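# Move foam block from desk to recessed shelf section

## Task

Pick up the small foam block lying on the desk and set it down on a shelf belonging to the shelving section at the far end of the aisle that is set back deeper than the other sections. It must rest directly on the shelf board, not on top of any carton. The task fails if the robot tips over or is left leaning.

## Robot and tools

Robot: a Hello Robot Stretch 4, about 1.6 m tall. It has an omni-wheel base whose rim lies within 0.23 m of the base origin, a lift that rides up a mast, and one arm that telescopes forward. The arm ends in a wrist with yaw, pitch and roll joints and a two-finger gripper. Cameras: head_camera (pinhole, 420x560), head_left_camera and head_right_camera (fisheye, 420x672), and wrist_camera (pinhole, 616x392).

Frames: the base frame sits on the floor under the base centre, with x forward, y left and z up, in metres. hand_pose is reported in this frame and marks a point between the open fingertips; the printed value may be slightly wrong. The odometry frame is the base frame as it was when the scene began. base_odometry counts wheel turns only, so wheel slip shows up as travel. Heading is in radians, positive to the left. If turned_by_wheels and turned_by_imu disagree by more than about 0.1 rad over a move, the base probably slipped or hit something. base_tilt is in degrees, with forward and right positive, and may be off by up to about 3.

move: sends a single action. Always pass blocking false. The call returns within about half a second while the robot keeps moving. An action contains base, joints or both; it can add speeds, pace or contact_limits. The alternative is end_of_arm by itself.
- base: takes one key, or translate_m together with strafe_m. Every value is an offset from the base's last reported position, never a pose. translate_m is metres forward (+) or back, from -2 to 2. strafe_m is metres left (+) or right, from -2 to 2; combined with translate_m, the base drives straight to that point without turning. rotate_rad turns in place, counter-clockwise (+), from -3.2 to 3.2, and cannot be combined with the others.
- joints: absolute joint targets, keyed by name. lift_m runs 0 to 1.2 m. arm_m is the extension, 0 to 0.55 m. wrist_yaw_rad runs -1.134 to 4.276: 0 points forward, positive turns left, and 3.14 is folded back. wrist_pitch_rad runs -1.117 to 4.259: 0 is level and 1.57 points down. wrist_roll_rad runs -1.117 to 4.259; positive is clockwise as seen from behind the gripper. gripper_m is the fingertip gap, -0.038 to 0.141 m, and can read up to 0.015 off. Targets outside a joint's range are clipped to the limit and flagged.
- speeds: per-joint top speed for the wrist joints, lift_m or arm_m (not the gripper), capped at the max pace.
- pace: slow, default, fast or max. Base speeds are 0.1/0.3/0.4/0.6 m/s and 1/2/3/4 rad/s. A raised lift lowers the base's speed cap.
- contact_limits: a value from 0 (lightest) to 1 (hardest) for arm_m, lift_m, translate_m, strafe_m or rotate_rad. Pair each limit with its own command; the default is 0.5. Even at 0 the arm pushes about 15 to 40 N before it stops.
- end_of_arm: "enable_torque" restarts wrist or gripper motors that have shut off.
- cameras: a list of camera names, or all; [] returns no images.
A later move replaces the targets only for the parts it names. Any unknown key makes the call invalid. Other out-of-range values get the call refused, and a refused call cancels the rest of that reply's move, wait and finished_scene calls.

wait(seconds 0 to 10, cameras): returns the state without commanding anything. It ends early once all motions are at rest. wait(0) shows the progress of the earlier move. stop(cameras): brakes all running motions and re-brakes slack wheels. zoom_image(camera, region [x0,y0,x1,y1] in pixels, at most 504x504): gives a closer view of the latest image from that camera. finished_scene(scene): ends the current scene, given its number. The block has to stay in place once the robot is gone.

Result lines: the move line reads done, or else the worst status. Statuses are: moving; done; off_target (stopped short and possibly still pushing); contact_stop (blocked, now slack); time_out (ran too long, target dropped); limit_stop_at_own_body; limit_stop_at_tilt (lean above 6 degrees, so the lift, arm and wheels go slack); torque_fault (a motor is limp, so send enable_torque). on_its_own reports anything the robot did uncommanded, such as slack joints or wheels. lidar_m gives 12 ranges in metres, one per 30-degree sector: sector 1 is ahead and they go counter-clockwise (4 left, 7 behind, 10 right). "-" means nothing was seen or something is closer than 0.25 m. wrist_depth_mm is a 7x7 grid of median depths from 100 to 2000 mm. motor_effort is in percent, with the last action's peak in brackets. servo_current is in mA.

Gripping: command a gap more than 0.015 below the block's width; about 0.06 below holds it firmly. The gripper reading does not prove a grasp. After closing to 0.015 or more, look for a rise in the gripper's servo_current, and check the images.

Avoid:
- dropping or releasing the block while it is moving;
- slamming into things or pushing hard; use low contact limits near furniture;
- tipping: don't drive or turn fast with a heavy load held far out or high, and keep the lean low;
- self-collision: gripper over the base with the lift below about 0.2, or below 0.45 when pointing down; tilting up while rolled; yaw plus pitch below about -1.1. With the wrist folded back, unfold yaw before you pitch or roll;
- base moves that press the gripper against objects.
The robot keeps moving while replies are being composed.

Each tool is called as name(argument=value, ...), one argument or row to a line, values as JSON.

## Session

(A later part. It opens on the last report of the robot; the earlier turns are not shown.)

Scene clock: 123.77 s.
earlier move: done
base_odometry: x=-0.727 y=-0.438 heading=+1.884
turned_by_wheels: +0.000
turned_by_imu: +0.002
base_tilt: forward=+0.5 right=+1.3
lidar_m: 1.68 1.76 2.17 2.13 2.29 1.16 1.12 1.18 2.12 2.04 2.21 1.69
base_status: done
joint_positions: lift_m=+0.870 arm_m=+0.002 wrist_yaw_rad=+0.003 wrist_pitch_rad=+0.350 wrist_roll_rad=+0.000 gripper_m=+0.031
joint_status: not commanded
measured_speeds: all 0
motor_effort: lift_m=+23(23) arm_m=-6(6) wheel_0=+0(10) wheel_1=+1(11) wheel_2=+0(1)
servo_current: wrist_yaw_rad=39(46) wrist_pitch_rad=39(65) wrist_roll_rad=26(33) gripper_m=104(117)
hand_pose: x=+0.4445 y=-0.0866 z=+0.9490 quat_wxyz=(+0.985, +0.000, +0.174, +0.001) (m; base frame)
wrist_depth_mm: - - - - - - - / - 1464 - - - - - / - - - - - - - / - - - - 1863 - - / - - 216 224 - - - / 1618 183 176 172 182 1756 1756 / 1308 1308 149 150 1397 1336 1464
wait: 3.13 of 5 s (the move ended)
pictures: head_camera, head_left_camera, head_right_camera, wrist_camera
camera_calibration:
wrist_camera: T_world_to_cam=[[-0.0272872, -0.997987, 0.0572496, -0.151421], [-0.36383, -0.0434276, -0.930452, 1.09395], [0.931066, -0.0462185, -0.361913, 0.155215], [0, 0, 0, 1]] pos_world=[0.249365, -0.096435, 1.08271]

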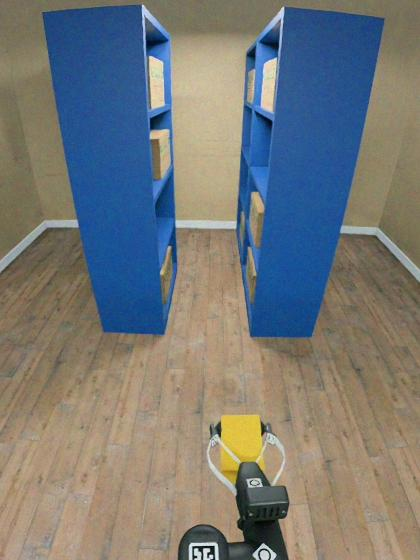

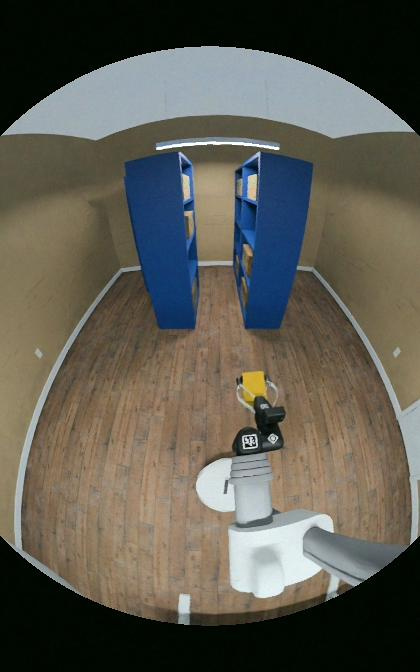

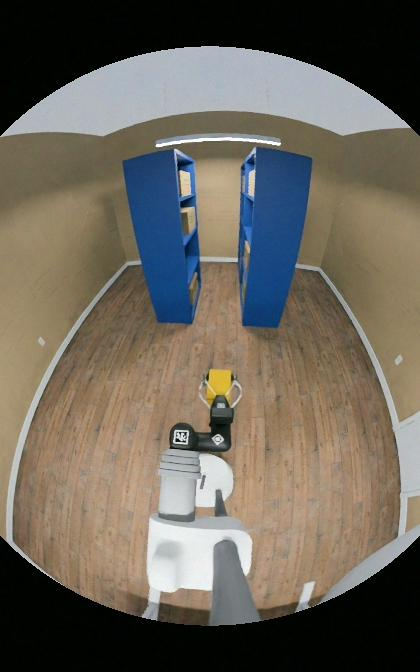

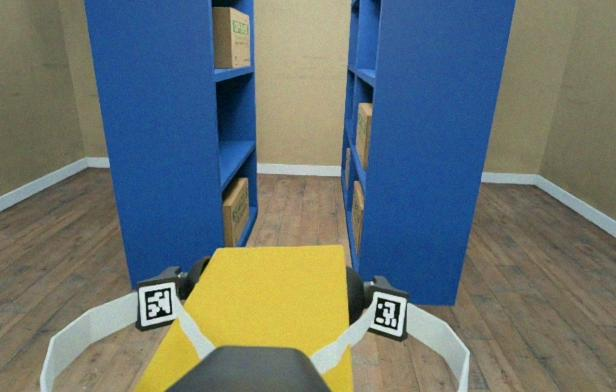

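zoom_image(
  camera="head_camera",
  region=[120, 0, 300, 345],
)

zoom_image(
  camera="head_left_camera",
  region=[110, 140, 210, 340],
)

Scaled by 1.461 from the camera's 420x560 image, which has a finer 1200x1600 frame.

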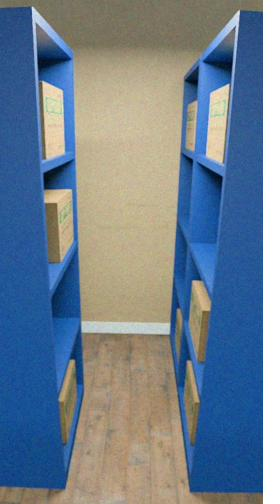

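Scaled by 2.520 from the camera's 420x672 image, which has a finer 600x960 frame.

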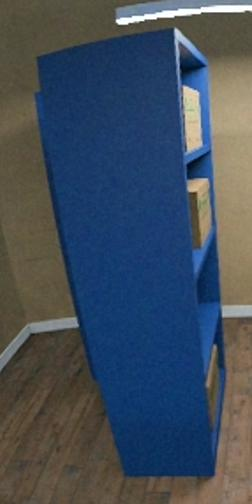

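move(
  blocking=false,
  base={"translate_m": 1.0, "strafe_m": -0.09},
  cameras=[],
)

wait(
  seconds=6,
)

Scene clock: 172.93 s.
move: moving
base_odometry: x=-0.734 y=-0.406 heading=+1.884
turned_by_wheels: +0.000
turned_by_imu: -0.001
base_tilt: forward=+0.3 right=+1.3
lidar_m: 1.65 1.69 2.19 2.12 2.29 1.19 1.13 1.22 2.13 2.02 2.19 1.65
base_status: translate_m moving; strafe_m moving
joint_positions: lift_m=+0.870 arm_m=+0.002 wrist_yaw_rad=+0.003 wrist_pitch_rad=+0.350 wrist_roll_rad=+0.000 gripper_m=+0.031
joint_status: not commanded
measured_speeds: translate_m=+0.123 strafe_m=-0.013 rotate_rad=+0.002 lift_m=+0.000 arm_m=+0.000 wrist_yaw_rad=+0.000 wrist_pitch_rad=+0.000 wrist_roll_rad=+0.000
motor_effort: lift_m=+23(23) arm_m=-6(6) wheel_0=+6(7) wheel_1=+6(6) wheel_2=-9(9)
servo_current: wrist_yaw_rad=33(46) wrist_pitch_rad=52(52) wrist_roll_rad=26(33) gripper_m=111(117)
hand_pose: x=+0.4445 y=-0.0866 z=+0.9490 quat_wxyz=(+0.985, +0.000, +0.174, +0.001) (m; base frame)
wrist_depth_mm: - - - - - - - / - - - - - - - / - 1499 - - 1921 - - / - - - - - - - / - - 223 224 - - - / 1618 183 176 172 183 1756 1708 / 1336 1308 149 151 1397 1308 1464
pictures: none
No camera images: "cameras" was empty.

Scene clock: 177.27 s.
earlier move: done
base_odometry: x=-0.949 y=+0.541 heading=+1.884
turned_by_wheels: +0.000
turned_by_imu: -0.002
base_tilt: forward=+0.3 right=+1.4
lidar_m: 1.10 0.76 0.99 2.17 2.31 3.00 2.48 2.23 2.10 2.03 0.91 0.69
base_status: done
joint_positions: lift_m=+0.870 arm_m=+0.002 wrist_yaw_rad=+0.003 wrist_pitch_rad=+0.350 wrist_roll_rad=+0.000 gripper_m=+0.031
joint_status: not commanded
measured_speeds: all 0
motor_effort: lift_m=+23(23) arm_m=-6(6) wheel_0=+2(8) wheel_1=+1(6) wheel_2=+0(11)
servo_current: wrist_yaw_rad=39(46) wrist_pitch_rad=33(59) wrist_roll_rad=26(33) gripper_m=117(117)
hand_pose: x=+0.4445 y=-0.0866 z=+0.9490 quat_wxyz=(+0.985, +0.000, +0.174, +0.001) (m; base frame)
wrist_depth_mm: - - - - 1281 - - / - - - - 1281 - - / 1308 - - - 1138 - - / - - - - 931 - - / - - 227 224 891 - - / - 181 176 171 183 - - / - 946 149 150 - - -
wait: 4.33 of 6 s (the move ended)
pictures: head_camera, head_left_camera, head_right_camera, wrist_camera
camera_calibration:
wrist_camera: T_world_to_cam=[[-0.0272872, -0.997987, 0.0572496, -0.151421], [-0.36383, -0.0434276, -0.930452, 1.09395], [0.931066, -0.0462185, -0.361913, 0.155215], [0, 0, 0, 1]] pos_world=[0.249365, -0.096435, 1.08271]

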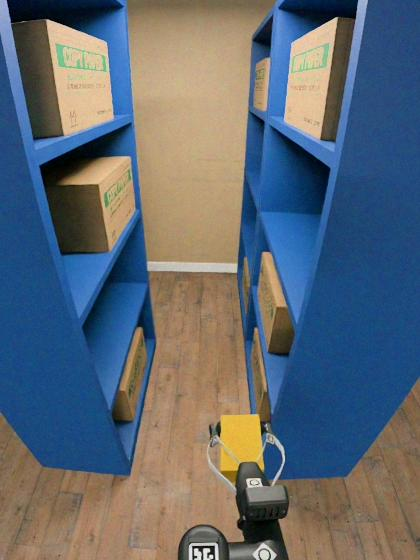

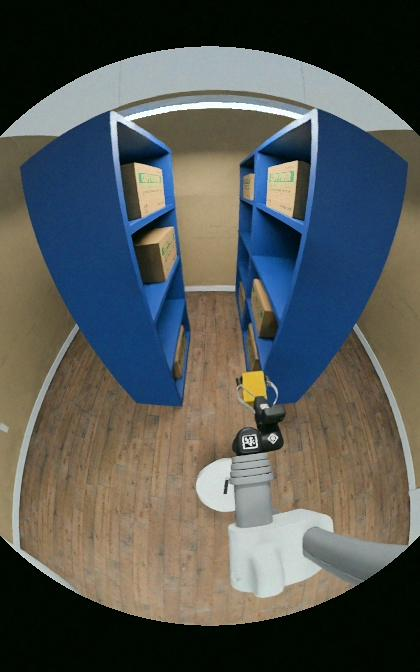

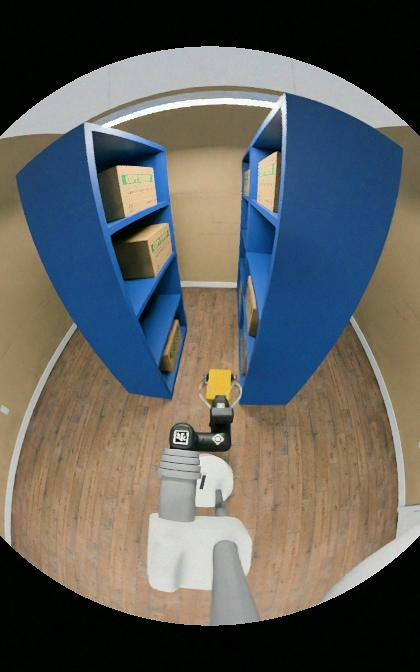

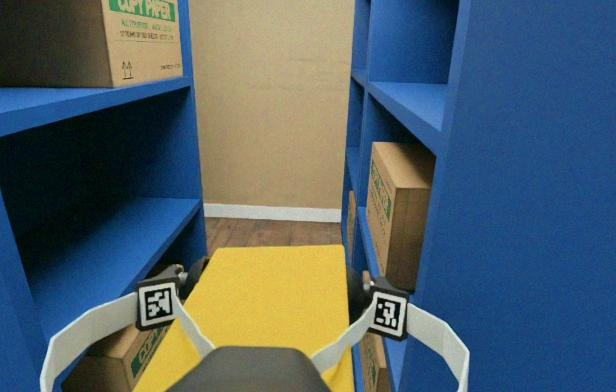

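move(
  blocking=false,
  joints={"wrist_yaw_rad": 2.4},
  base={"strafe_m": -0.02},
  cameras=[],
)

wait(
  seconds=3,
  cameras=[],
)

move(
  blocking=false,
  base={"translate_m": 1.3},
  contact_limits={"translate_m": 0.25},
  cameras=[],
)

wait(
  seconds=6,
)

Scene clock: 199.20 s.
move: moving
base_odometry: x=-0.930 y=+0.548 heading=+1.884
turned_by_wheels: +0.000
turned_by_imu: -0.001
base_tilt: forward=+0.4 right=+1.5
lidar_m: 1.04 0.75 0.98 2.21 2.35 3.03 2.94 2.26 2.04 2.01 0.91 0.67
base_status: strafe_m moving
joint_positions: lift_m=+0.870 arm_m=+0.002 wrist_yaw_rad=+0.600 wrist_pitch_rad=+0.350 wrist_roll_rad=+0.000 gripper_m=+0.031
joint_status: wrist_yaw_rad moving
measured_speeds: translate_m=-0.001 strafe_m=-0.011 rotate_rad=+0.005 lift_m=+0.000 arm_m=+0.000 wrist_yaw_rad=+1.820 wrist_pitch_rad=+0.000 wrist_roll_rad=+0.000
motor_effort: lift_m=+23(23) arm_m=-6(6) wheel_0=+1(8) wheel_1=+0(9) wheel_2=+0(1)
servo_current: wrist_yaw_rad=98(137) wrist_pitch_rad=46(52) wrist_roll_rad=26(33) gripper_m=104(117)
hand_pose: x=+0.4463 y=+0.0808 z=+0.9490 quat_wxyz=(+0.941, -0.051, +0.166, +0.291) (m; base frame)
wrist_depth_mm: - - - - - - - / - - - - - - 1756 / - - - 1576 - - 1863 / - - - - - - 1921 / - - 214 211 - - 1182 / 1661 180 177 172 182 1808 1182 / 1336 - 149 150 1430 1308 1042
pictures: none
No camera images: "cameras" was empty.

Scene clock: 200.67 s.
earlier move: done
base_odometry: x=-0.930 y=+0.548 heading=+1.884
turned_by_wheels: +0.000
turned_by_imu: +0.000
base_tilt: forward=+0.4 right=+1.3
lidar_m: 1.02 0.77 1.01 2.19 2.35 3.03 2.92 2.23 2.05 2.00 0.91 0.68
base_status: done
joint_positions: lift_m=+0.870 arm_m=+0.002 wrist_yaw_rad=+2.397 wrist_pitch_rad=+0.350 wrist_roll_rad=+0.000 gripper_m=+0.031
joint_status: all done
measured_speeds: all 0
motor_effort: lift_m=+23(23) arm_m=-6(6) wheel_0=+0(8) wheel_1=+2(9) wheel_2=+0(1)
servo_current: wrist_yaw_rad=39(137) wrist_pitch_rad=39(59) wrist_roll_rad=20(33) gripper_m=111(117)
hand_pose: x=+0.0335 y=+0.2479 z=+0.9490 quat_wxyz=(+0.358, -0.162, +0.063, +0.917) (m; base frame)
wrist_depth_mm: - - - - - - - / - - - - - - - / - - - - - - - / - - - - - - - / - - - 224 - - - / 1618 183 176 172 182 1808 1756 / 1336 1281 149 150 1397 1281 1464
wait: 1.47 of 3 s (the move ended)
pictures: none
No camera images: "cameras" was empty.

Scene clock: 201.17 s.
move: moving
base_odometry: x=-0.940 y=+0.578 heading=+1.885
turned_by_wheels: +0.000
turned_by_imu: +0.000
base_tilt: forward=+0.3 right=+1.3
lidar_m: 1.02 0.74 0.94 2.19 2.35 3.05 2.97 2.27 2.07 2.01 0.86 0.66
base_status: translate_m moving
joint_positions: lift_m=+0.870 arm_m=+0.002 wrist_yaw_rad=+2.397 wrist_pitch_rad=+0.350 wrist_roll_rad=+0.000 gripper_m=+0.031
joint_status: not commanded
measured_speeds: translate_m=+0.123 strafe_m=+0.001 rotate_rad=+0.000 lift_m=+0.000 arm_m=+0.000 wrist_yaw_rad=+0.000 wrist_pitch_rad=+0.000 wrist_roll_rad=+0.000
motor_effort: lift_m=+23(23) arm_m=-6(6) wheel_0=+5(6) wheel_1=+6(6) wheel_2=-9(9)
servo_current: wrist_yaw_rad=33(46) wrist_pitch_rad=26(52) wrist_roll_rad=26(33) gripper_m=111(117)
contact_limits: translate_m 0.25
hand_pose: x=+0.0334 y=+0.2479 z=+0.9490 quat_wxyz=(+0.358, -0.162, +0.063, +0.917) (m; base frame)
wrist_depth_mm: - - - - - - - / - - - - - - - / - - - - - - - / - - - - - - - / - - - 224 - - - / 1618 183 176 172 183 1808 1756 / 1336 1336 149 151 1397 1281 1464
pictures: none
No camera images: "cameras" was empty.

Scene clock: 206.47 s.
earlier move: done
base_odometry: x=-1.331 y=+1.784 heading=+1.884
turned_by_wheels: +0.000
turned_by_imu: -0.002
base_tilt: forward=+0.3 right=+1.4
lidar_m: 1.22 1.09 0.34 0.31 0.35 0.50 - 0.35 0.25 0.25 0.26 0.39
base_status: done
joint_positions: lift_m=+0.870 arm_m=+0.002 wrist_yaw_rad=+2.397 wrist_pitch_rad=+0.350 wrist_roll_rad=+0.000 gripper_m=+0.031
joint_status: not commanded
measured_speeds: all 0
motor_effort: lift_m=+23(23) arm_m=-6(6) wheel_0=+2(8) wheel_1=+1(7) wheel_2=+0(10)
servo_current: wrist_yaw_rad=39(52) wrist_pitch_rad=33(59) wrist_roll_rad=26(39) gripper_m=111(124)
contact_limits: translate_m 0.25
hand_pose: x=+0.0334 y=+0.2479 z=+0.9490 quat_wxyz=(+0.358, -0.162, +0.063, +0.917) (m; base frame)
wrist_depth_mm: - - - - - - - / - - 627 - - - - / - - 455 351 - - - / - - - 319 273 233 - / - - 214 211 251 216 195 / 1661 183 176 172 182 - - / 1336 1308 149 151 - - -
wait: 5.30 of 6 s (the move ended)
pictures: head_camera, head_left_camera, head_right_camera, wrist_camera
camera_calibration:
wrist_camera: T_world_to_cam=[[0.698682, 0.713135, 0.0572892, -0.27721], [0.296286, -0.215533, -0.930462, 0.979533], [-0.651198, 0.667071, -0.361881, 0.429455], [0, 0, 0, 1]] pos_world=[0.18312, 0.122333, 1.08271]

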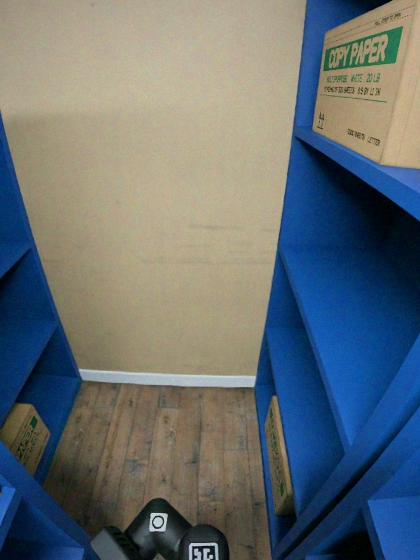

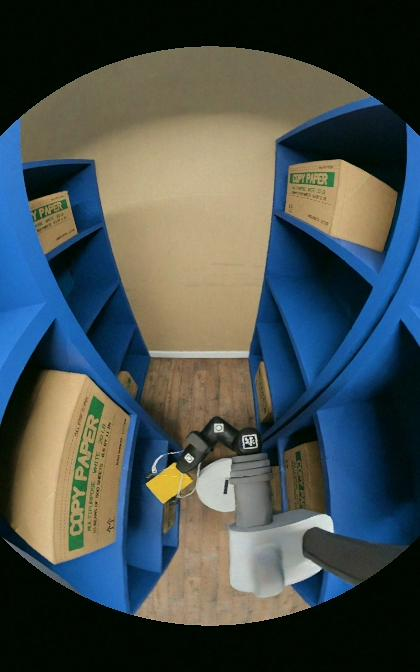

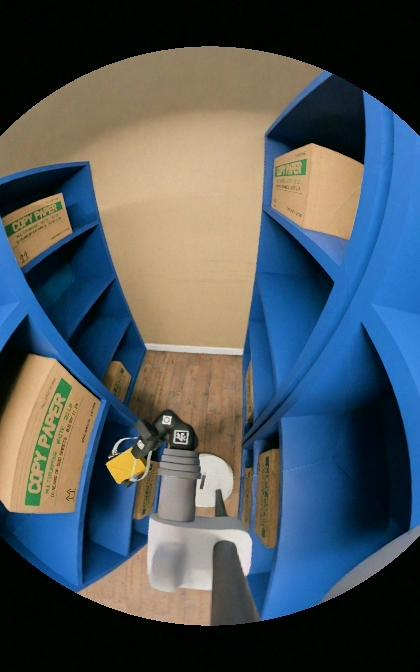

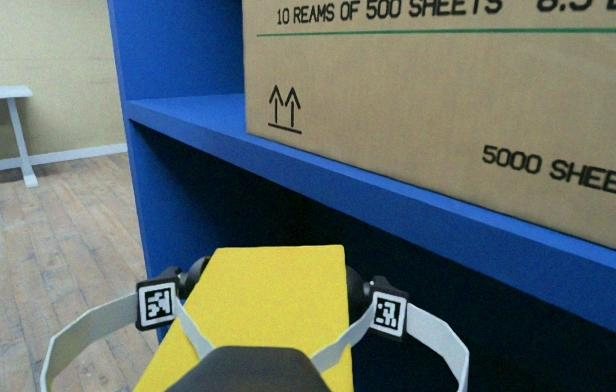

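move(
  blocking=false,
  joints={"wrist_yaw_rad": 2.9},
  base={"strafe_m": 0.03},
  pace="slow",
  cameras=[],
)

wait(
  seconds=2,
)

Scene clock: 219.70 s.
move: moving
base_odometry: x=-1.346 y=+1.780 heading=+1.884
turned_by_wheels: +0.000
turned_by_imu: -0.001
base_tilt: forward=+0.3 right=+1.4
lidar_m: 1.21 0.39 0.30 0.29 0.32 0.48 - 0.38 0.26 0.25 0.28 0.39
base_status: strafe_m moving
joint_positions: lift_m=+0.870 arm_m=+0.002 wrist_yaw_rad=+2.775 wrist_pitch_rad=+0.350 wrist_roll_rad=+0.000 gripper_m=+0.031
joint_status: wrist_yaw_rad moving
measured_speeds: translate_m=+0.000 strafe_m=+0.058 rotate_rad=-0.001 lift_m=+0.000 arm_m=+0.000 wrist_yaw_rad=+1.040 wrist_pitch_rad=+0.000 wrist_roll_rad=+0.000
motor_effort: lift_m=+23(23) arm_m=-6(6) wheel_0=-6(7) wheel_1=+5(8) wheel_2=+0(1)
servo_current: wrist_yaw_rad=59(91) wrist_pitch_rad=39(52) wrist_roll_rad=33(33) gripper_m=104(117)
hand_pose: x=-0.0482 y=+0.1788 z=+0.9490 quat_wxyz=(+0.180, -0.171, +0.032, +0.968) (m; base frame)
wrist_depth_mm: - - - - - - - / - - - - - - - / - - - 574 421 - - / - - - - 340 270 - / - - 1983 211 - 240 214 / 1708 183 177 171 182 - - / 1336 1308 149 151 - - -
pictures: none
No camera images: "cameras" was empty.

Scene clock: 220.50 s.
earlier move: done
base_odometry: x=-1.360 y=+1.775 heading=+1.884
turned_by_wheels: +0.000
turned_by_imu: +0.000
base_tilt: forward=+0.4 right=+1.4
lidar_m: 1.20 0.38 0.29 0.28 0.31 0.44 - 0.40 0.29 0.25 0.29 0.43
base_status: done
joint_positions: lift_m=+0.870 arm_m=+0.002 wrist_yaw_rad=+2.897 wrist_pitch_rad=+0.350 wrist_roll_rad=+0.000 gripper_m=+0.031
joint_status: all done
measured_speeds: all 0
motor_effort: lift_m=+23(23) arm_m=-6(6) wheel_0=-4(7) wheel_1=+2(8) wheel_2=+0(2)
servo_current: wrist_yaw_rad=39(91) wrist_pitch_rad=33(65) wrist_roll_rad=26(33) gripper_m=117(117)
hand_pose: x=-0.0683 y=+0.1505 z=+0.9490 quat_wxyz=(+0.120, -0.173, +0.021, +0.977) (m; base frame)
wrist_depth_mm: 229 - - - - - - / - - - - - - - / - - - - 488 379 - / - - - - - 286 - / - - - 221 - - 219 / 1661 183 176 172 182 - - / - 1308 149 150 - - -
wait: 0.80 of 2 s (the move ended)
pictures: head_camera, head_left_camera, head_right_camera, wrist_camera
camera_calibration:
wrist_camera: T_world_to_cam=[[0.27145, 0.960748, 0.0572506, -0.203189], [0.363365, -0.0472202, -0.930449, 0.967893], [-0.891224, 0.273373, -0.361921, 0.471107], [0, 0, 0, 1]] pos_world=[0.123319, 0.112129, 1.08271]

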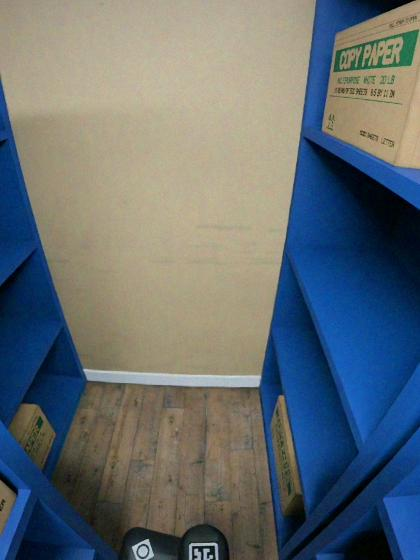

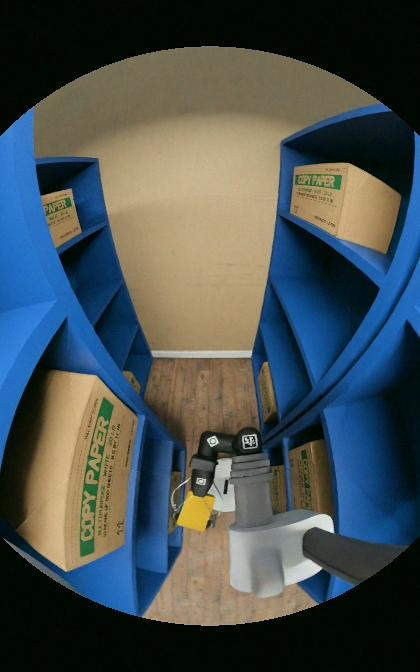

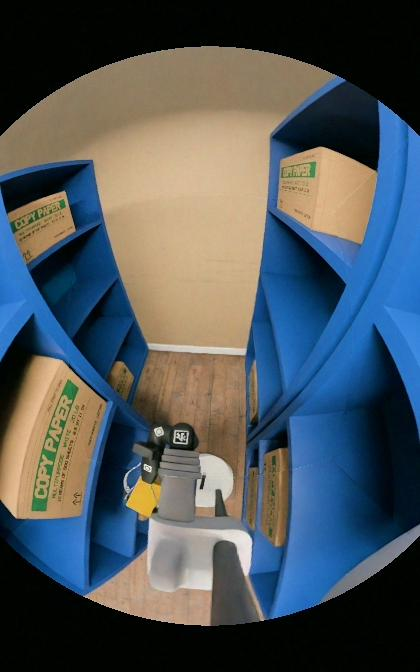

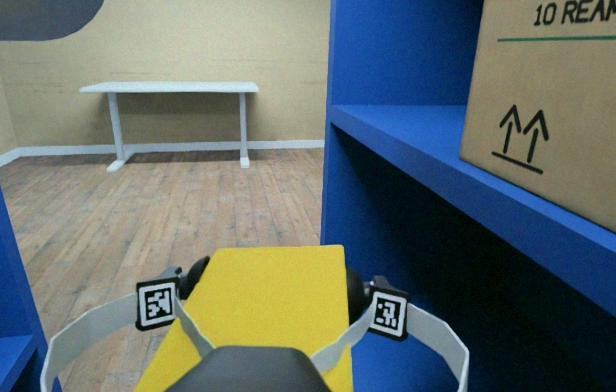

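move(
  blocking=false,
  base={"translate_m": 0.87},
  contact_limits={"translate_m": 0.25},
  cameras=[],
)

wait(
  seconds=5,
)

Scene clock: 229.97 s.
move: moving
base_odometry: x=-1.370 y=+1.806 heading=+1.884
turned_by_wheels: +0.000
turned_by_imu: -0.001
base_tilt: forward=+0.2 right=+1.3
lidar_m: 1.19 1.03 0.31 0.28 0.28 0.44 - 0.39 0.28 0.27 0.28 0.42
base_status: translate_m moving
joint_positions: lift_m=+0.870 arm_m=+0.002 wrist_yaw_rad=+2.897 wrist_pitch_rad=+0.350 wrist_roll_rad=+0.000 gripper_m=+0.031
joint_status: not commanded
measured_speeds: translate_m=+0.123 strafe_m=-0.001 rotate_rad=+0.000 lift_m=+0.000 arm_m=+0.000 wrist_yaw_rad=+0.000 wrist_pitch_rad=+0.000 wrist_roll_rad=+0.000
motor_effort: lift_m=+23(23) arm_m=-6(6) wheel_0=+5(8) wheel_1=+4(8) wheel_2=-9(9)
servo_current: wrist_yaw_rad=33(46) wrist_pitch_rad=39(52) wrist_roll_rad=33(33) gripper_m=111(117)
contact_limits: translate_m 0.25
hand_pose: x=-0.0683 y=+0.1505 z=+0.9490 quat_wxyz=(+0.120, -0.173, +0.021, +0.977) (m; base frame)
wrist_depth_mm: 229 - - - - - - / - - - - - - - / - - - - 484 - - / - - - - - 286 - / - - - 220 - - 219 / 1618 183 176 172 182 - - / - 1308 149 150 - - -
pictures: none
No camera images: "cameras" was empty.

Scene clock: 233.87 s.
earlier move: done
base_odometry: x=-1.628 y=+2.602 heading=+1.885
turned_by_wheels: +0.000
turned_by_imu: -0.001
base_tilt: forward=+0.3 right=+1.3
lidar_m: 0.35 0.37 0.56 0.69 0.76 0.60 1.11 0.43 0.32 0.28 0.32 0.37
base_status: done
joint_positions: lift_m=+0.870 arm_m=+0.002 wrist_yaw_rad=+2.897 wrist_pitch_rad=+0.350 wrist_roll_rad=+0.000 gripper_m=+0.031
joint_status: not commanded
measured_speeds: all 0
motor_effort: lift_m=+23(23) arm_m=-6(6) wheel_0=+1(8) wheel_1=+1(8) wheel_2=+1(10)
servo_current: wrist_yaw_rad=33(46) wrist_pitch_rad=46(59) wrist_roll_rad=26(39) gripper_m=111(117)
contact_limits: translate_m 0.25
hand_pose: x=-0.0683 y=+0.1505 z=+0.9490 quat_wxyz=(+0.120, -0.173, +0.021, +0.977) (m; base frame)
wrist_depth_mm: 217 - - 991 - - - / - - - 1060 - - - / 1060 - - - - - - / 960 - - - - - - / 946 - - 211 - - - / 1060 181 176 172 182 - - / 960 1336 149 150 - 917 732
wait: 3.90 of 5 s (the move ended)
pictures: head_camera, head_left_camera, head_right_camera, wrist_camera
camera_calibration:
wrist_camera: T_world_to_cam=[[0.271297, 0.960787, 0.0573204, -0.20325], [0.363369, -0.0470936, -0.930454, 0.967884], [-0.891269, 0.273258, -0.361896, 0.471099], [0, 0, 0, 1]] pos_world=[0.123319, 0.11213, 1.08271]

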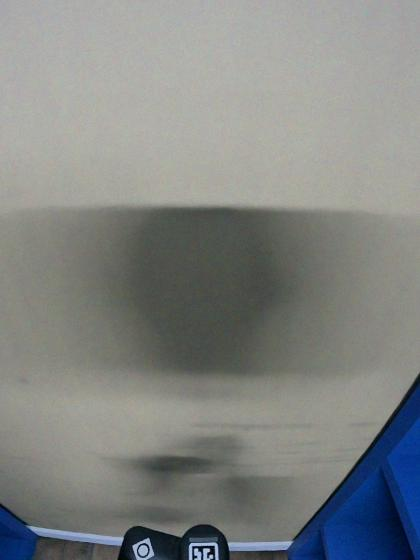

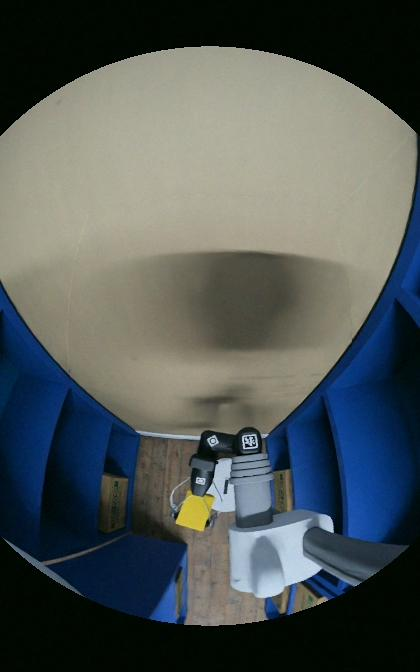

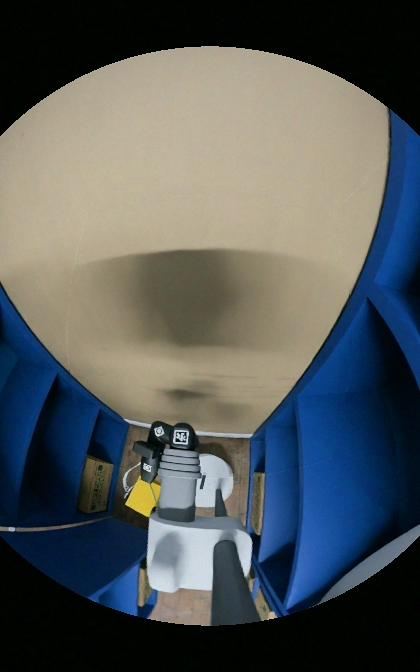

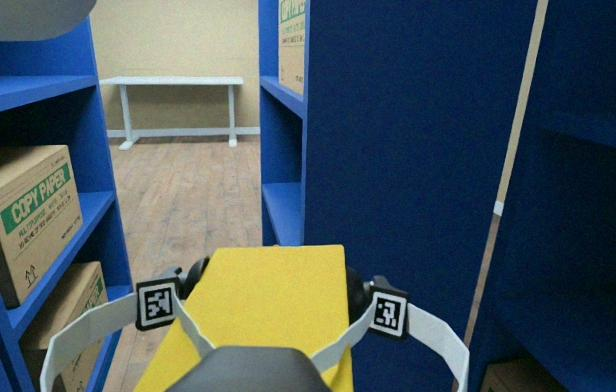

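move(
  blocking=false,
  base={"translate_m": -0.1, "strafe_m": 0.08},
  cameras=[],
)

wait(
  seconds=2,
  cameras=[],
)

move(
  blocking=false,
  base={"rotate_rad": 1.59},
  contact_limits={"rotate_rad": 0.25},
  cameras=[],
)

wait(
  seconds=4,
)

Scene clock: 241.37 s.
move: moving
base_odometry: x=-1.641 y=+2.570 heading=+1.885
turned_by_wheels: +0.000
turned_by_imu: -0.001
base_tilt: forward=+0.3 right=+1.4
lidar_m: 0.38 0.43 0.62 0.67 0.72 0.55 1.22 0.48 0.34 0.30 0.35 0.40
base_status: translate_m moving; strafe_m moving
joint_positions: lift_m=+0.870 arm_m=+0.002 wrist_yaw_rad=+2.897 wrist_pitch_rad=+0.350 wrist_roll_rad=+0.000 gripper_m=+0.031
joint_status: not commanded
measured_speeds: translate_m=-0.102 strafe_m=+0.085 rotate_rad=+0.001 lift_m=+0.000 arm_m=+0.000 wrist_yaw_rad=+0.000 wrist_pitch_rad=+0.000 wrist_roll_rad=+0.000
motor_effort: lift_m=+23(23) arm_m=-6(6) wheel_0=-8(11) wheel_1=+5(6) wheel_2=+7(9)
servo_current: wrist_yaw_rad=26(46) wrist_pitch_rad=46(46) wrist_roll_rad=26(33) gripper_m=111(117)
hand_pose: x=-0.0683 y=+0.1505 z=+0.9490 quat_wxyz=(+0.120, -0.173, +0.021, +0.977) (m; base frame)
wrist_depth_mm: 217 - - 891 - - - / - - - 831 - - - / - - - - - - - / 1008 - - - - 798 - / 991 - - 211 - - - / 1060 181 176 172 182 - - / 946 1308 149 151 - 778 741
pictures: none
No camera images: "cameras" was empty.

Scene clock: 242.53 s.
earlier move: done
base_odometry: x=-1.674 y=+2.483 heading=+1.885
turned_by_wheels: +0.000
turned_by_imu: +0.000
base_tilt: forward=+0.3 right=+1.3
lidar_m: 0.46 0.47 0.65 0.62 0.62 0.47 0.93 0.55 0.39 0.36 0.41 0.48
base_status: done
joint_positions: lift_m=+0.870 arm_m=+0.002 wrist_yaw_rad=+2.897 wrist_pitch_rad=+0.350 wrist_roll_rad=+0.000 gripper_m=+0.031
joint_status: not commanded
measured_speeds: all 0
motor_effort: lift_m=+23(23) arm_m=-6(6) wheel_0=-2(11) wheel_1=+2(6) wheel_2=+1(9)
servo_current: wrist_yaw_rad=46(46) wrist_pitch_rad=39(52) wrist_roll_rad=26(33) gripper_m=111(117)
hand_pose: x=-0.0683 y=+0.1505 z=+0.9490 quat_wxyz=(+0.120, -0.173, +0.021, +0.977) (m; base frame)
wrist_depth_mm: 220 - - 732 - - - / - - - 654 - - - / - - - - - - - / 1025 - - - - - - / 1008 - 1182 211 - - - / 1118 181 176 172 182 - - / 976 1308 149 150 - 715 732
wait: 1.17 of 2 s (the move ended)
pictures: none
No camera images: "cameras" was empty.

Scene clock: 243.03 s.
move: moving
base_odometry: x=-1.674 y=+2.483 heading=+2.145
turned_by_wheels: +0.260
turned_by_imu: +0.256
base_tilt: forward=+0.5 right=+1.3
lidar_m: 0.47 0.56 0.63 0.61 0.51 0.49 0.77 0.43 0.38 0.37 0.46 0.46
base_status: rotate_rad moving
joint_positions: lift_m=+0.870 arm_m=+0.002 wrist_yaw_rad=+2.897 wrist_pitch_rad=+0.350 wrist_roll_rad=+0.000 gripper_m=+0.031
joint_status: not commanded
measured_speeds: translate_m=-0.001 strafe_m=-0.001 rotate_rad=+0.987 lift_m=+0.000 arm_m=+0.000 wrist_yaw_rad=+0.000 wrist_pitch_rad=+0.000 wrist_roll_rad=+0.000
motor_effort: lift_m=+23(23) arm_m=-6(6) wheel_0=-6(7) wheel_1=-6(6) wheel_2=-7(8)
servo_current: wrist_yaw_rad=39(46) wrist_pitch_rad=39(46) wrist_roll_rad=33(33) gripper_m=104(111)
contact_limits: rotate_rad 0.25
hand_pose: x=-0.0683 y=+0.1505 z=+0.9490 quat_wxyz=(+0.120, -0.173, +0.021, +0.977) (m; base frame)
wrist_depth_mm: 222 - - - 492 492 492 / - - - - 508 508 504 / 1060 - - - - - - / 831 1042 - - - - - / 831 1098 229 224 - - - / 842 183 177 172 182 - - / 699 991 149 151 - - -
pictures: none
No camera images: "cameras" was empty.

Scene clock: 244.60 s.
earlier move: done
base_odometry: x=-1.674 y=+2.483 heading=-2.809
turned_by_wheels: +1.329
turned_by_imu: +1.312
base_tilt: forward=+0.4 right=+1.5
lidar_m: 0.63 0.60 0.48 0.93 0.56 0.39 0.39 0.41 0.47 0.46 0.50 0.64
base_status: done
joint_positions: lift_m=+0.870 arm_m=+0.002 wrist_yaw_rad=+2.897 wrist_pitch_rad=+0.350 wrist_roll_rad=+0.000 gripper_m=+0.031
joint_status: not commanded
measured_speeds: all 0
motor_effort: lift_m=+23(23) arm_m=-6(6) wheel_0=-4(8) wheel_1=+0(9) wheel_2=-1(9)
servo_current: wrist_yaw_rad=33(46) wrist_pitch_rad=39(52) wrist_roll_rad=26(39) gripper_m=111(117)
contact_limits: rotate_rad 0.25
hand_pose: x=-0.0683 y=+0.1505 z=+0.9490 quat_wxyz=(+0.120, -0.173, +0.021, +0.977) (m; base frame)
wrist_depth_mm: 211 - - - - - - / - - - - - - - / 480 500 521 549 569 - - / - - - - - 809 820 / 946 - 213 210 - 741 768 / - 181 176 172 183 798 809 / - - 149 150 778 917 991
wait: 1.57 of 4 s (the move ended)
pictures: head_camera, head_left_camera, head_right_camera, wrist_camera
camera_calibration:
wrist_camera: T_world_to_cam=[[0.271297, 0.960787, 0.0573204, -0.20325], [0.363369, -0.0470936, -0.930454, 0.967884], [-0.891269, 0.273258, -0.361896, 0.471099], [0, 0, 0, 1]] pos_world=[0.123319, 0.11213, 1.08271]

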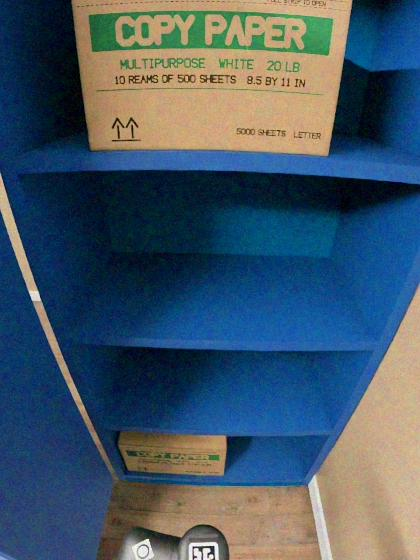

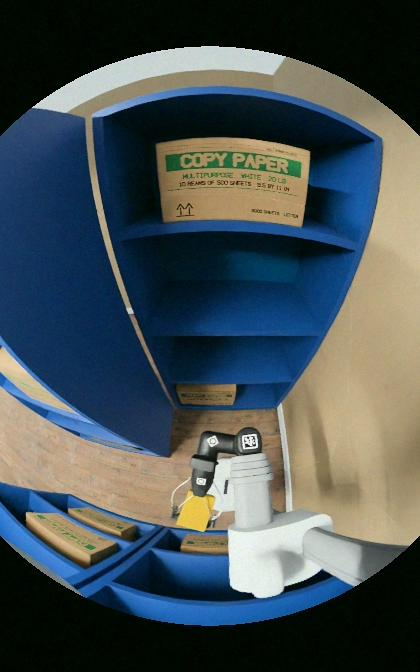

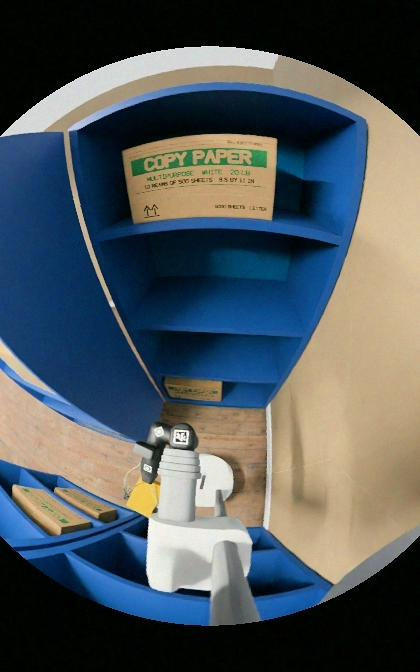

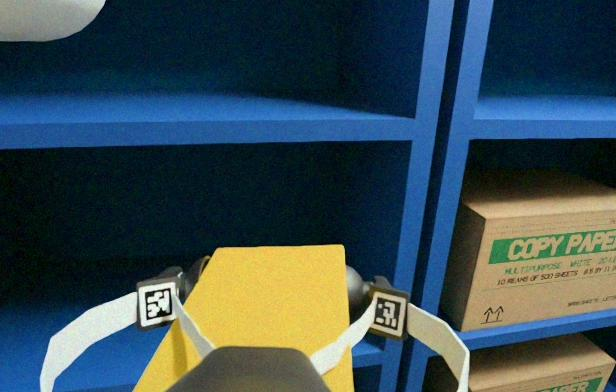

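move(
  blocking=false,
  base={"strafe_m": -0.06},
  joints={"lift_m": 1.05},
  cameras=[],
)

wait(
  seconds=3,
  cameras=[],
)

move(
  blocking=false,
  joints={"wrist_yaw_rad": 0},
  cameras=[],
)

wait(
  seconds=3,
)

Scene clock: 258.83 s.
move: moving
base_odometry: x=-1.686 y=+2.517 heading=-2.809
turned_by_wheels: +0.000
turned_by_imu: -0.001
base_tilt: forward=+0.4 right=+1.3
lidar_m: 0.61 0.64 0.50 0.94 0.54 0.42 0.40 0.42 0.43 0.39 0.44 0.63
base_status: strafe_m moving
joint_positions: lift_m=+0.909 arm_m=+0.002 wrist_yaw_rad=+2.897 wrist_pitch_rad=+0.350 wrist_roll_rad=+0.000 gripper_m=+0.031
joint_status: lift_m moving
measured_speeds: translate_m=-0.001 strafe_m=-0.128 rotate_rad=+0.004 lift_m=+0.149 arm_m=+0.000 wrist_yaw_rad=+0.000 wrist_pitch_rad=+0.000 wrist_roll_rad=+0.000
motor_effort: lift_m=+25(27) arm_m=-6(6) wheel_0=+8(9) wheel_1=-5(9) wheel_2=+1(1)
servo_current: wrist_yaw_rad=46(46) wrist_pitch_rad=46(52) wrist_roll_rad=26(33) gripper_m=104(111)
hand_pose: x=-0.0683 y=+0.1505 z=+0.9881 quat_wxyz=(+0.120, -0.173, +0.021, +0.977) (m; base frame)
wrist_depth_mm: 216 - - - - 544 - / - - - - - - - / 484 512 539 564 - 609 - / - - - - - 831 917 / 976 - 213 211 683 759 788 / - 180 176 171 184 809 842 / - - 149 150 - 960 1008
pictures: none
No camera images: "cameras" was empty.

Scene clock: 260.17 s.
earlier move: done
base_odometry: x=-1.693 y=+2.539 heading=-2.809
turned_by_wheels: +0.000
turned_by_imu: +0.000
base_tilt: forward=+0.3 right=+1.3
lidar_m: 0.61 0.65 0.52 0.94 0.57 0.41 0.40 0.44 0.41 0.38 0.42 0.62
base_status: done
joint_positions: lift_m=+1.050 arm_m=+0.002 wrist_yaw_rad=+2.897 wrist_pitch_rad=+0.350 wrist_roll_rad=+0.000 gripper_m=+0.031
joint_status: all done
measured_speeds: all 0
motor_effort: lift_m=+24(28) arm_m=-6(6) wheel_0=+0(9) wheel_1=+1(9) wheel_2=+0(1)
servo_current: wrist_yaw_rad=39(46) wrist_pitch_rad=46(52) wrist_roll_rad=33(33) gripper_m=98(117)
hand_pose: x=-0.0683 y=+0.1505 z=+1.1289 quat_wxyz=(+0.120, -0.173, +0.021, +0.977) (m; base frame)
wrist_depth_mm: 212 - - - - - - / - - - - - 585 - / - - - - - 615 - / - - - - - 654 - / 544 559 217 211 - 891 960 / 1025 180 176 171 182 798 842 / - - 149 151 - 854 904
wait: 1.33 of 3 s (the move ended)
pictures: none
No camera images: "cameras" was empty.

Scene clock: 260.67 s.
move: moving
base_odometry: x=-1.693 y=+2.539 heading=-2.809
turned_by_wheels: +0.000
turned_by_imu: +0.000
base_tilt: forward=+0.3 right=+1.4
lidar_m: 0.59 0.67 0.53 0.93 0.57 0.43 0.40 0.44 0.41 0.39 0.40 0.63
base_status: not commanded
joint_positions: lift_m=+1.050 arm_m=+0.002 wrist_yaw_rad=+2.300 wrist_pitch_rad=+0.350 wrist_roll_rad=+0.000 gripper_m=+0.031
joint_status: wrist_yaw_rad moving
measured_speeds: translate_m=+0.000 strafe_m=+0.000 rotate_rad=+0.000 lift_m=+0.000 arm_m=+0.000 wrist_yaw_rad=-1.814 wrist_pitch_rad=+0.000 wrist_roll_rad=+0.000
motor_effort: lift_m=+24(24) arm_m=-6(6) wheel_0=+0(0) wheel_1=+1(1) wheel_2=+0(0)
servo_current: wrist_yaw_rad=104(117) wrist_pitch_rad=39(59) wrist_roll_rad=33(33) gripper_m=111(117)
hand_pose: x=+0.0581 y=+0.2603 z=+1.1289 quat_wxyz=(+0.402, -0.159, +0.071, +0.899) (m; base frame)
wrist_depth_mm: - - - - - - - / - - 661 - - - - / - - 699 - - - - / - - 723 1182 - - - / 544 - 215 224 1229 - - / - 181 176 172 183 - - / - - 149 150 1661 1537 1756
pictures: none
No camera images: "cameras" was empty.

Scene clock: 262.40 s.
earlier move: done
base_odometry: x=-1.693 y=+2.539 heading=-2.809
turned_by_wheels: +0.000
turned_by_imu: +0.000
base_tilt: forward=+0.5 right=+1.4
lidar_m: 0.61 0.67 0.51 0.94 0.55 0.41 0.40 0.44 0.42 0.40 0.43 0.65
base_status: not commanded
joint_positions: lift_m=+1.050 arm_m=+0.002 wrist_yaw_rad=+0.003 wrist_pitch_rad=+0.350 wrist_roll_rad=+0.000 gripper_m=+0.031
joint_status: all done
measured_speeds: all 0
motor_effort: lift_m=+24(24) arm_m=-6(6) wheel_0=+0(0) wheel_1=+1(1) wheel_2=+0(0)
servo_current: wrist_yaw_rad=33(117) wrist_pitch_rad=52(59) wrist_roll_rad=33(33) gripper_m=111(117)
hand_pose: x=+0.4445 y=-0.0865 z=+1.1289 quat_wxyz=(+0.985, +0.000, +0.174, +0.002) (m; base frame)
wrist_depth_mm: - 788 788 778 778 768 459 / - - - - - - 455 / - - - - - - 455 / - - - - - - 452 / - - 214 211 - - 455 / - 180 176 172 182 - 473 / - - 149 150 - 148 500
wait: 1.73 of 3 s (the move ended)
pictures: head_camera, head_left_camera, head_right_camera, wrist_camera
camera_calibration:
wrist_camera: T_world_to_cam=[[-0.0267497, -0.998001, 0.0572569, -0.161766], [-0.363812, -0.0436301, -0.93045, 1.26132], [0.931088, -0.04572, -0.361918, 0.220376], [0, 0, 0, 1]] pos_world=[0.249365, -0.0963359, 1.26261]

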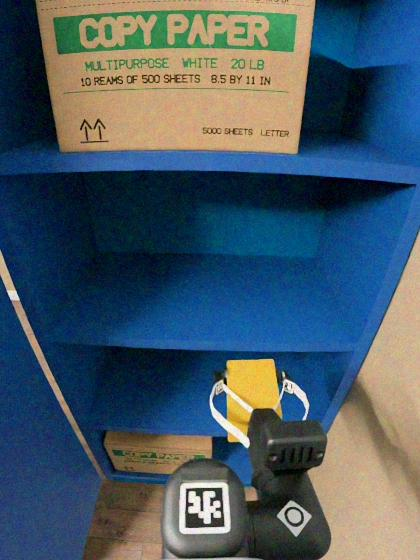

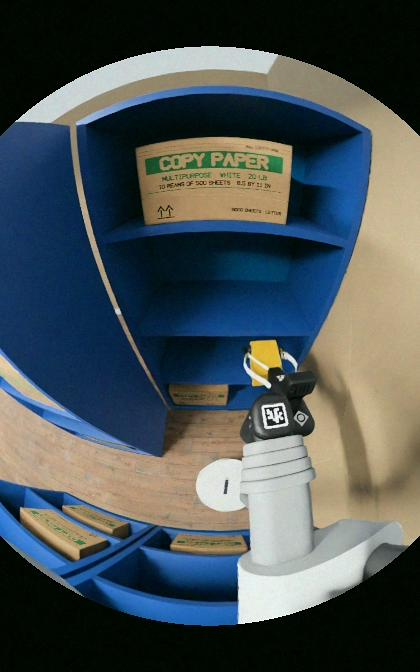

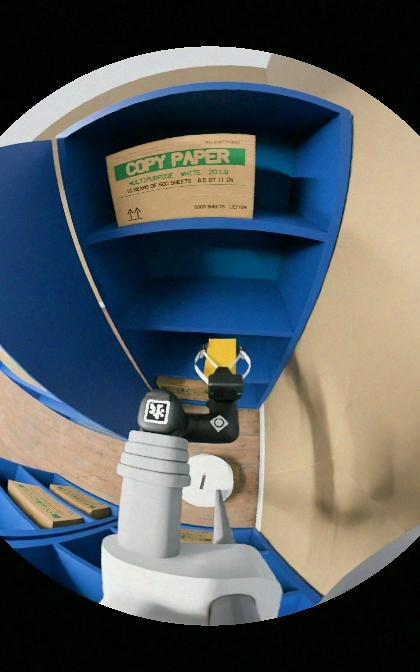

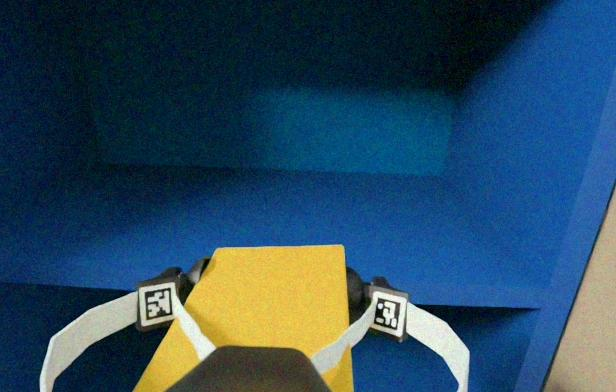

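move(
  blocking=false,
  joints={"arm_m": 0.345},
  cameras=[],
)

wait(
  seconds=3,
  cameras=[],
)

move(
  blocking=false,
  joints={"lift_m": 0.98},
  pace="slow",
  contact_limits={"lift_m": 0.15},
  cameras=[],
)

wait(
  seconds=2,
)

Scene clock: 274.97 s.
move: moving
base_odometry: x=-1.693 y=+2.539 heading=-2.809
turned_by_wheels: +0.000
turned_by_imu: -0.001
base_tilt: forward=+0.4 right=+1.6
lidar_m: 0.59 0.68 0.53 0.96 0.55 0.40 0.38 0.44 0.42 0.39 0.43 0.63
base_status: not commanded
joint_positions: lift_m=+1.050 arm_m=+0.054 wrist_yaw_rad=+0.003 wrist_pitch_rad=+0.350 wrist_roll_rad=+0.000 gripper_m=+0.031
joint_status: arm_m moving
measured_speeds: translate_m=+0.000 strafe_m=+0.000 rotate_rad=+0.000 lift_m=+0.000 arm_m=+0.198 wrist_yaw_rad=+0.000 wrist_pitch_rad=+0.000 wrist_roll_rad=+0.000
motor_effort: lift_m=+24(24) arm_m=+7(9) wheel_0=+0(0) wheel_1=+1(1) wheel_2=+0(0)
servo_current: wrist_yaw_rad=46(46) wrist_pitch_rad=39(46) wrist_roll_rad=33(33) gripper_m=104(117)
hand_pose: x=+0.4966 y=-0.0865 z=+1.1289 quat_wxyz=(+0.985, +0.000, +0.174, +0.002) (m; base frame)
wrist_depth_mm: - 750 741 750 741 715 459 / - 788 788 778 778 759 455 / - - - - - 809 455 / - - - - - - 452 / - - 214 211 - - 449 / 439 185 176 171 184 430 427 / - - 149 150 - 149 455
pictures: none
No camera images: "cameras" was empty.

Scene clock: 276.60 s.
earlier move: done
base_odometry: x=-1.693 y=+2.539 heading=-2.809
turned_by_wheels: +0.000
turned_by_imu: +0.000
base_tilt: forward=+0.5 right=+1.3
lidar_m: 0.60 0.66 0.51 0.91 0.56 0.43 0.40 0.44 0.42 0.40 0.41 0.63
base_status: not commanded
joint_positions: lift_m=+1.050 arm_m=+0.345 wrist_yaw_rad=+0.003 wrist_pitch_rad=+0.350 wrist_roll_rad=+0.000 gripper_m=+0.031
joint_status: all done
measured_speeds: all 0
motor_effort: lift_m=+24(24) arm_m=+6(9) wheel_0=+0(0) wheel_1=+1(1) wheel_2=+0(0)
servo_current: wrist_yaw_rad=33(52) wrist_pitch_rad=46(52) wrist_roll_rad=33(33) gripper_m=117(117)
hand_pose: x=+0.7869 y=-0.0865 z=+1.1289 quat_wxyz=(+0.985, +0.000, +0.174, +0.002) (m; base frame)
wrist_depth_mm: 488 477 473 469 462 455 452 / 508 504 496 492 488 484 473 / 544 535 525 521 517 508 488 / 569 569 564 554 544 539 488 / - - 216 213 564 559 484 / 397 185 176 172 185 421 421 / 324 320 149 150 342 330 357
wait: 1.63 of 3 s (the move ended)
pictures: none
No camera images: "cameras" was empty.

Scene clock: 277.10 s.
move: moving
base_odometry: x=-1.693 y=+2.539 heading=-2.809
turned_by_wheels: +0.000
turned_by_imu: +0.000
base_tilt: forward=+0.4 right=+1.5
lidar_m: 0.61 0.66 0.51 0.96 0.56 0.41 0.40 0.45 0.41 0.39 0.42 0.64
base_status: not commanded
joint_positions: lift_m=+1.024 arm_m=+0.345 wrist_yaw_rad=+0.003 wrist_pitch_rad=+0.350 wrist_roll_rad=+0.000 gripper_m=+0.031
joint_status: lift_m moving
measured_speeds: translate_m=+0.000 strafe_m=+0.000 rotate_rad=+0.000 lift_m=-0.099 arm_m=+0.000 wrist_yaw_rad=+0.000 wrist_pitch_rad=+0.000 wrist_roll_rad=+0.000
motor_effort: lift_m=+13(23) arm_m=+6(6) wheel_0=+0(0) wheel_1=+1(1) wheel_2=+0(0)
servo_current: wrist_yaw_rad=33(46) wrist_pitch_rad=39(46) wrist_roll_rad=26(33) gripper_m=111(117)
contact_limits: lift_m 0.15
hand_pose: x=+0.7869 y=-0.0865 z=+1.1036 quat_wxyz=(+0.985, +0.000, +0.174, +0.002) (m; base frame)
wrist_depth_mm: 484 477 473 466 459 459 455 / 508 500 500 492 484 480 473 / 539 535 530 517 512 504 492 / 569 564 559 549 544 539 492 / 439 449 216 210 - 554 459 / 366 183 177 172 183 389 389 / 298 296 149 150 315 304 329
pictures: none
No camera images: "cameras" was empty.

Scene clock: 278.07 s.
earlier move: done
base_odometry: x=-1.693 y=+2.539 heading=-2.809
turned_by_wheels: +0.000
turned_by_imu: +0.000
base_tilt: forward=+0.4 right=+1.3
lidar_m: 0.61 0.65 0.54 0.93 0.55 0.40 0.39 0.44 0.42 0.40 0.43 0.61
base_status: not commanded
joint_positions: lift_m=+0.980 arm_m=+0.345 wrist_yaw_rad=+0.003 wrist_pitch_rad=+0.350 wrist_roll_rad=+0.000 gripper_m=+0.031
joint_status: all done
measured_speeds: all 0
motor_effort: lift_m=+14(23) arm_m=+6(7) wheel_0=+0(0) wheel_1=+1(1) wheel_2=+0(0)
servo_current: wrist_yaw_rad=39(46) wrist_pitch_rad=52(52) wrist_roll_rad=33(33) gripper_m=104(117)
contact_limits: lift_m 0.15
hand_pose: x=+0.7869 y=-0.0865 z=+1.0598 quat_wxyz=(+0.985, +0.000, +0.174, +0.002) (m; base frame)
wrist_depth_mm: 484 477 473 469 462 455 452 / 508 504 496 488 484 480 473 / 544 535 530 521 512 512 492 / 554 554 549 544 535 530 492 / 377 382 364 223 399 402 404 / 294 183 176 171 185 312 314 / 240 244 149 150 253 244 264
wait: 0.97 of 2 s (the move ended)
pictures: head_camera, head_left_camera, head_right_camera, wrist_camera
camera_calibration:
wrist_camera: T_world_to_cam=[[-0.0269719, -0.997996, 0.0572354, -0.148495], [-0.363819, -0.0435291, -0.930452, 1.32157], [0.931079, -0.0459194, -0.361916, -0.12336], [0, 0, 0, 1]] pos_world=[0.591665, -0.0963355, 1.19351]

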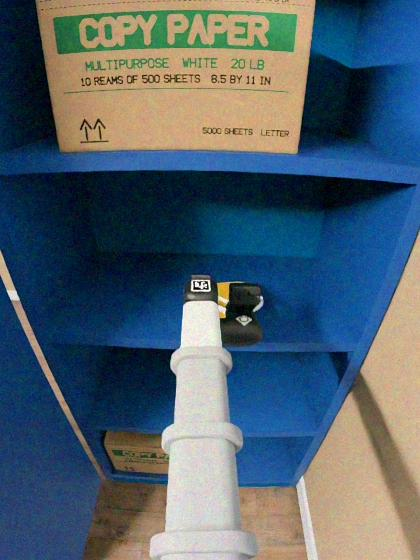

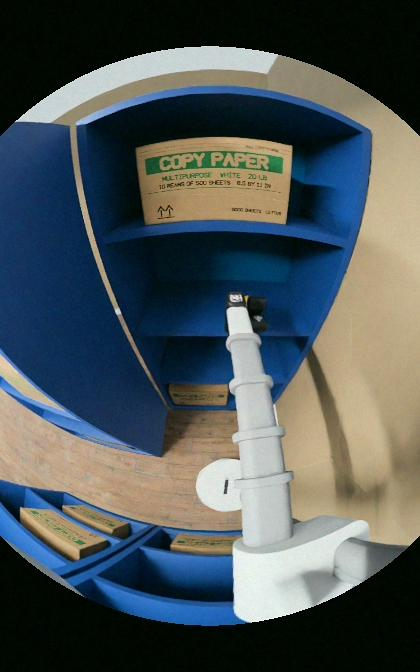

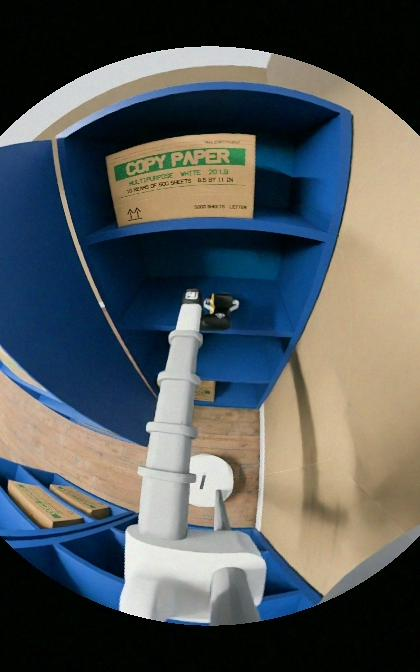

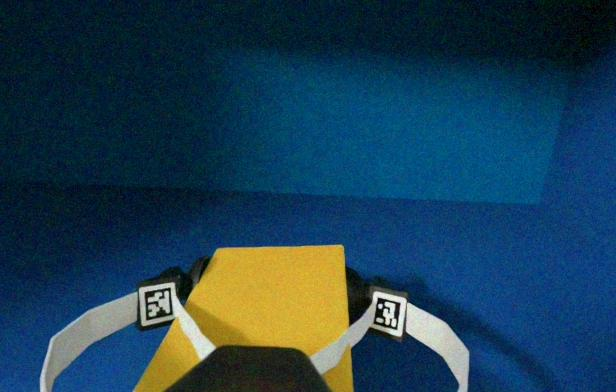

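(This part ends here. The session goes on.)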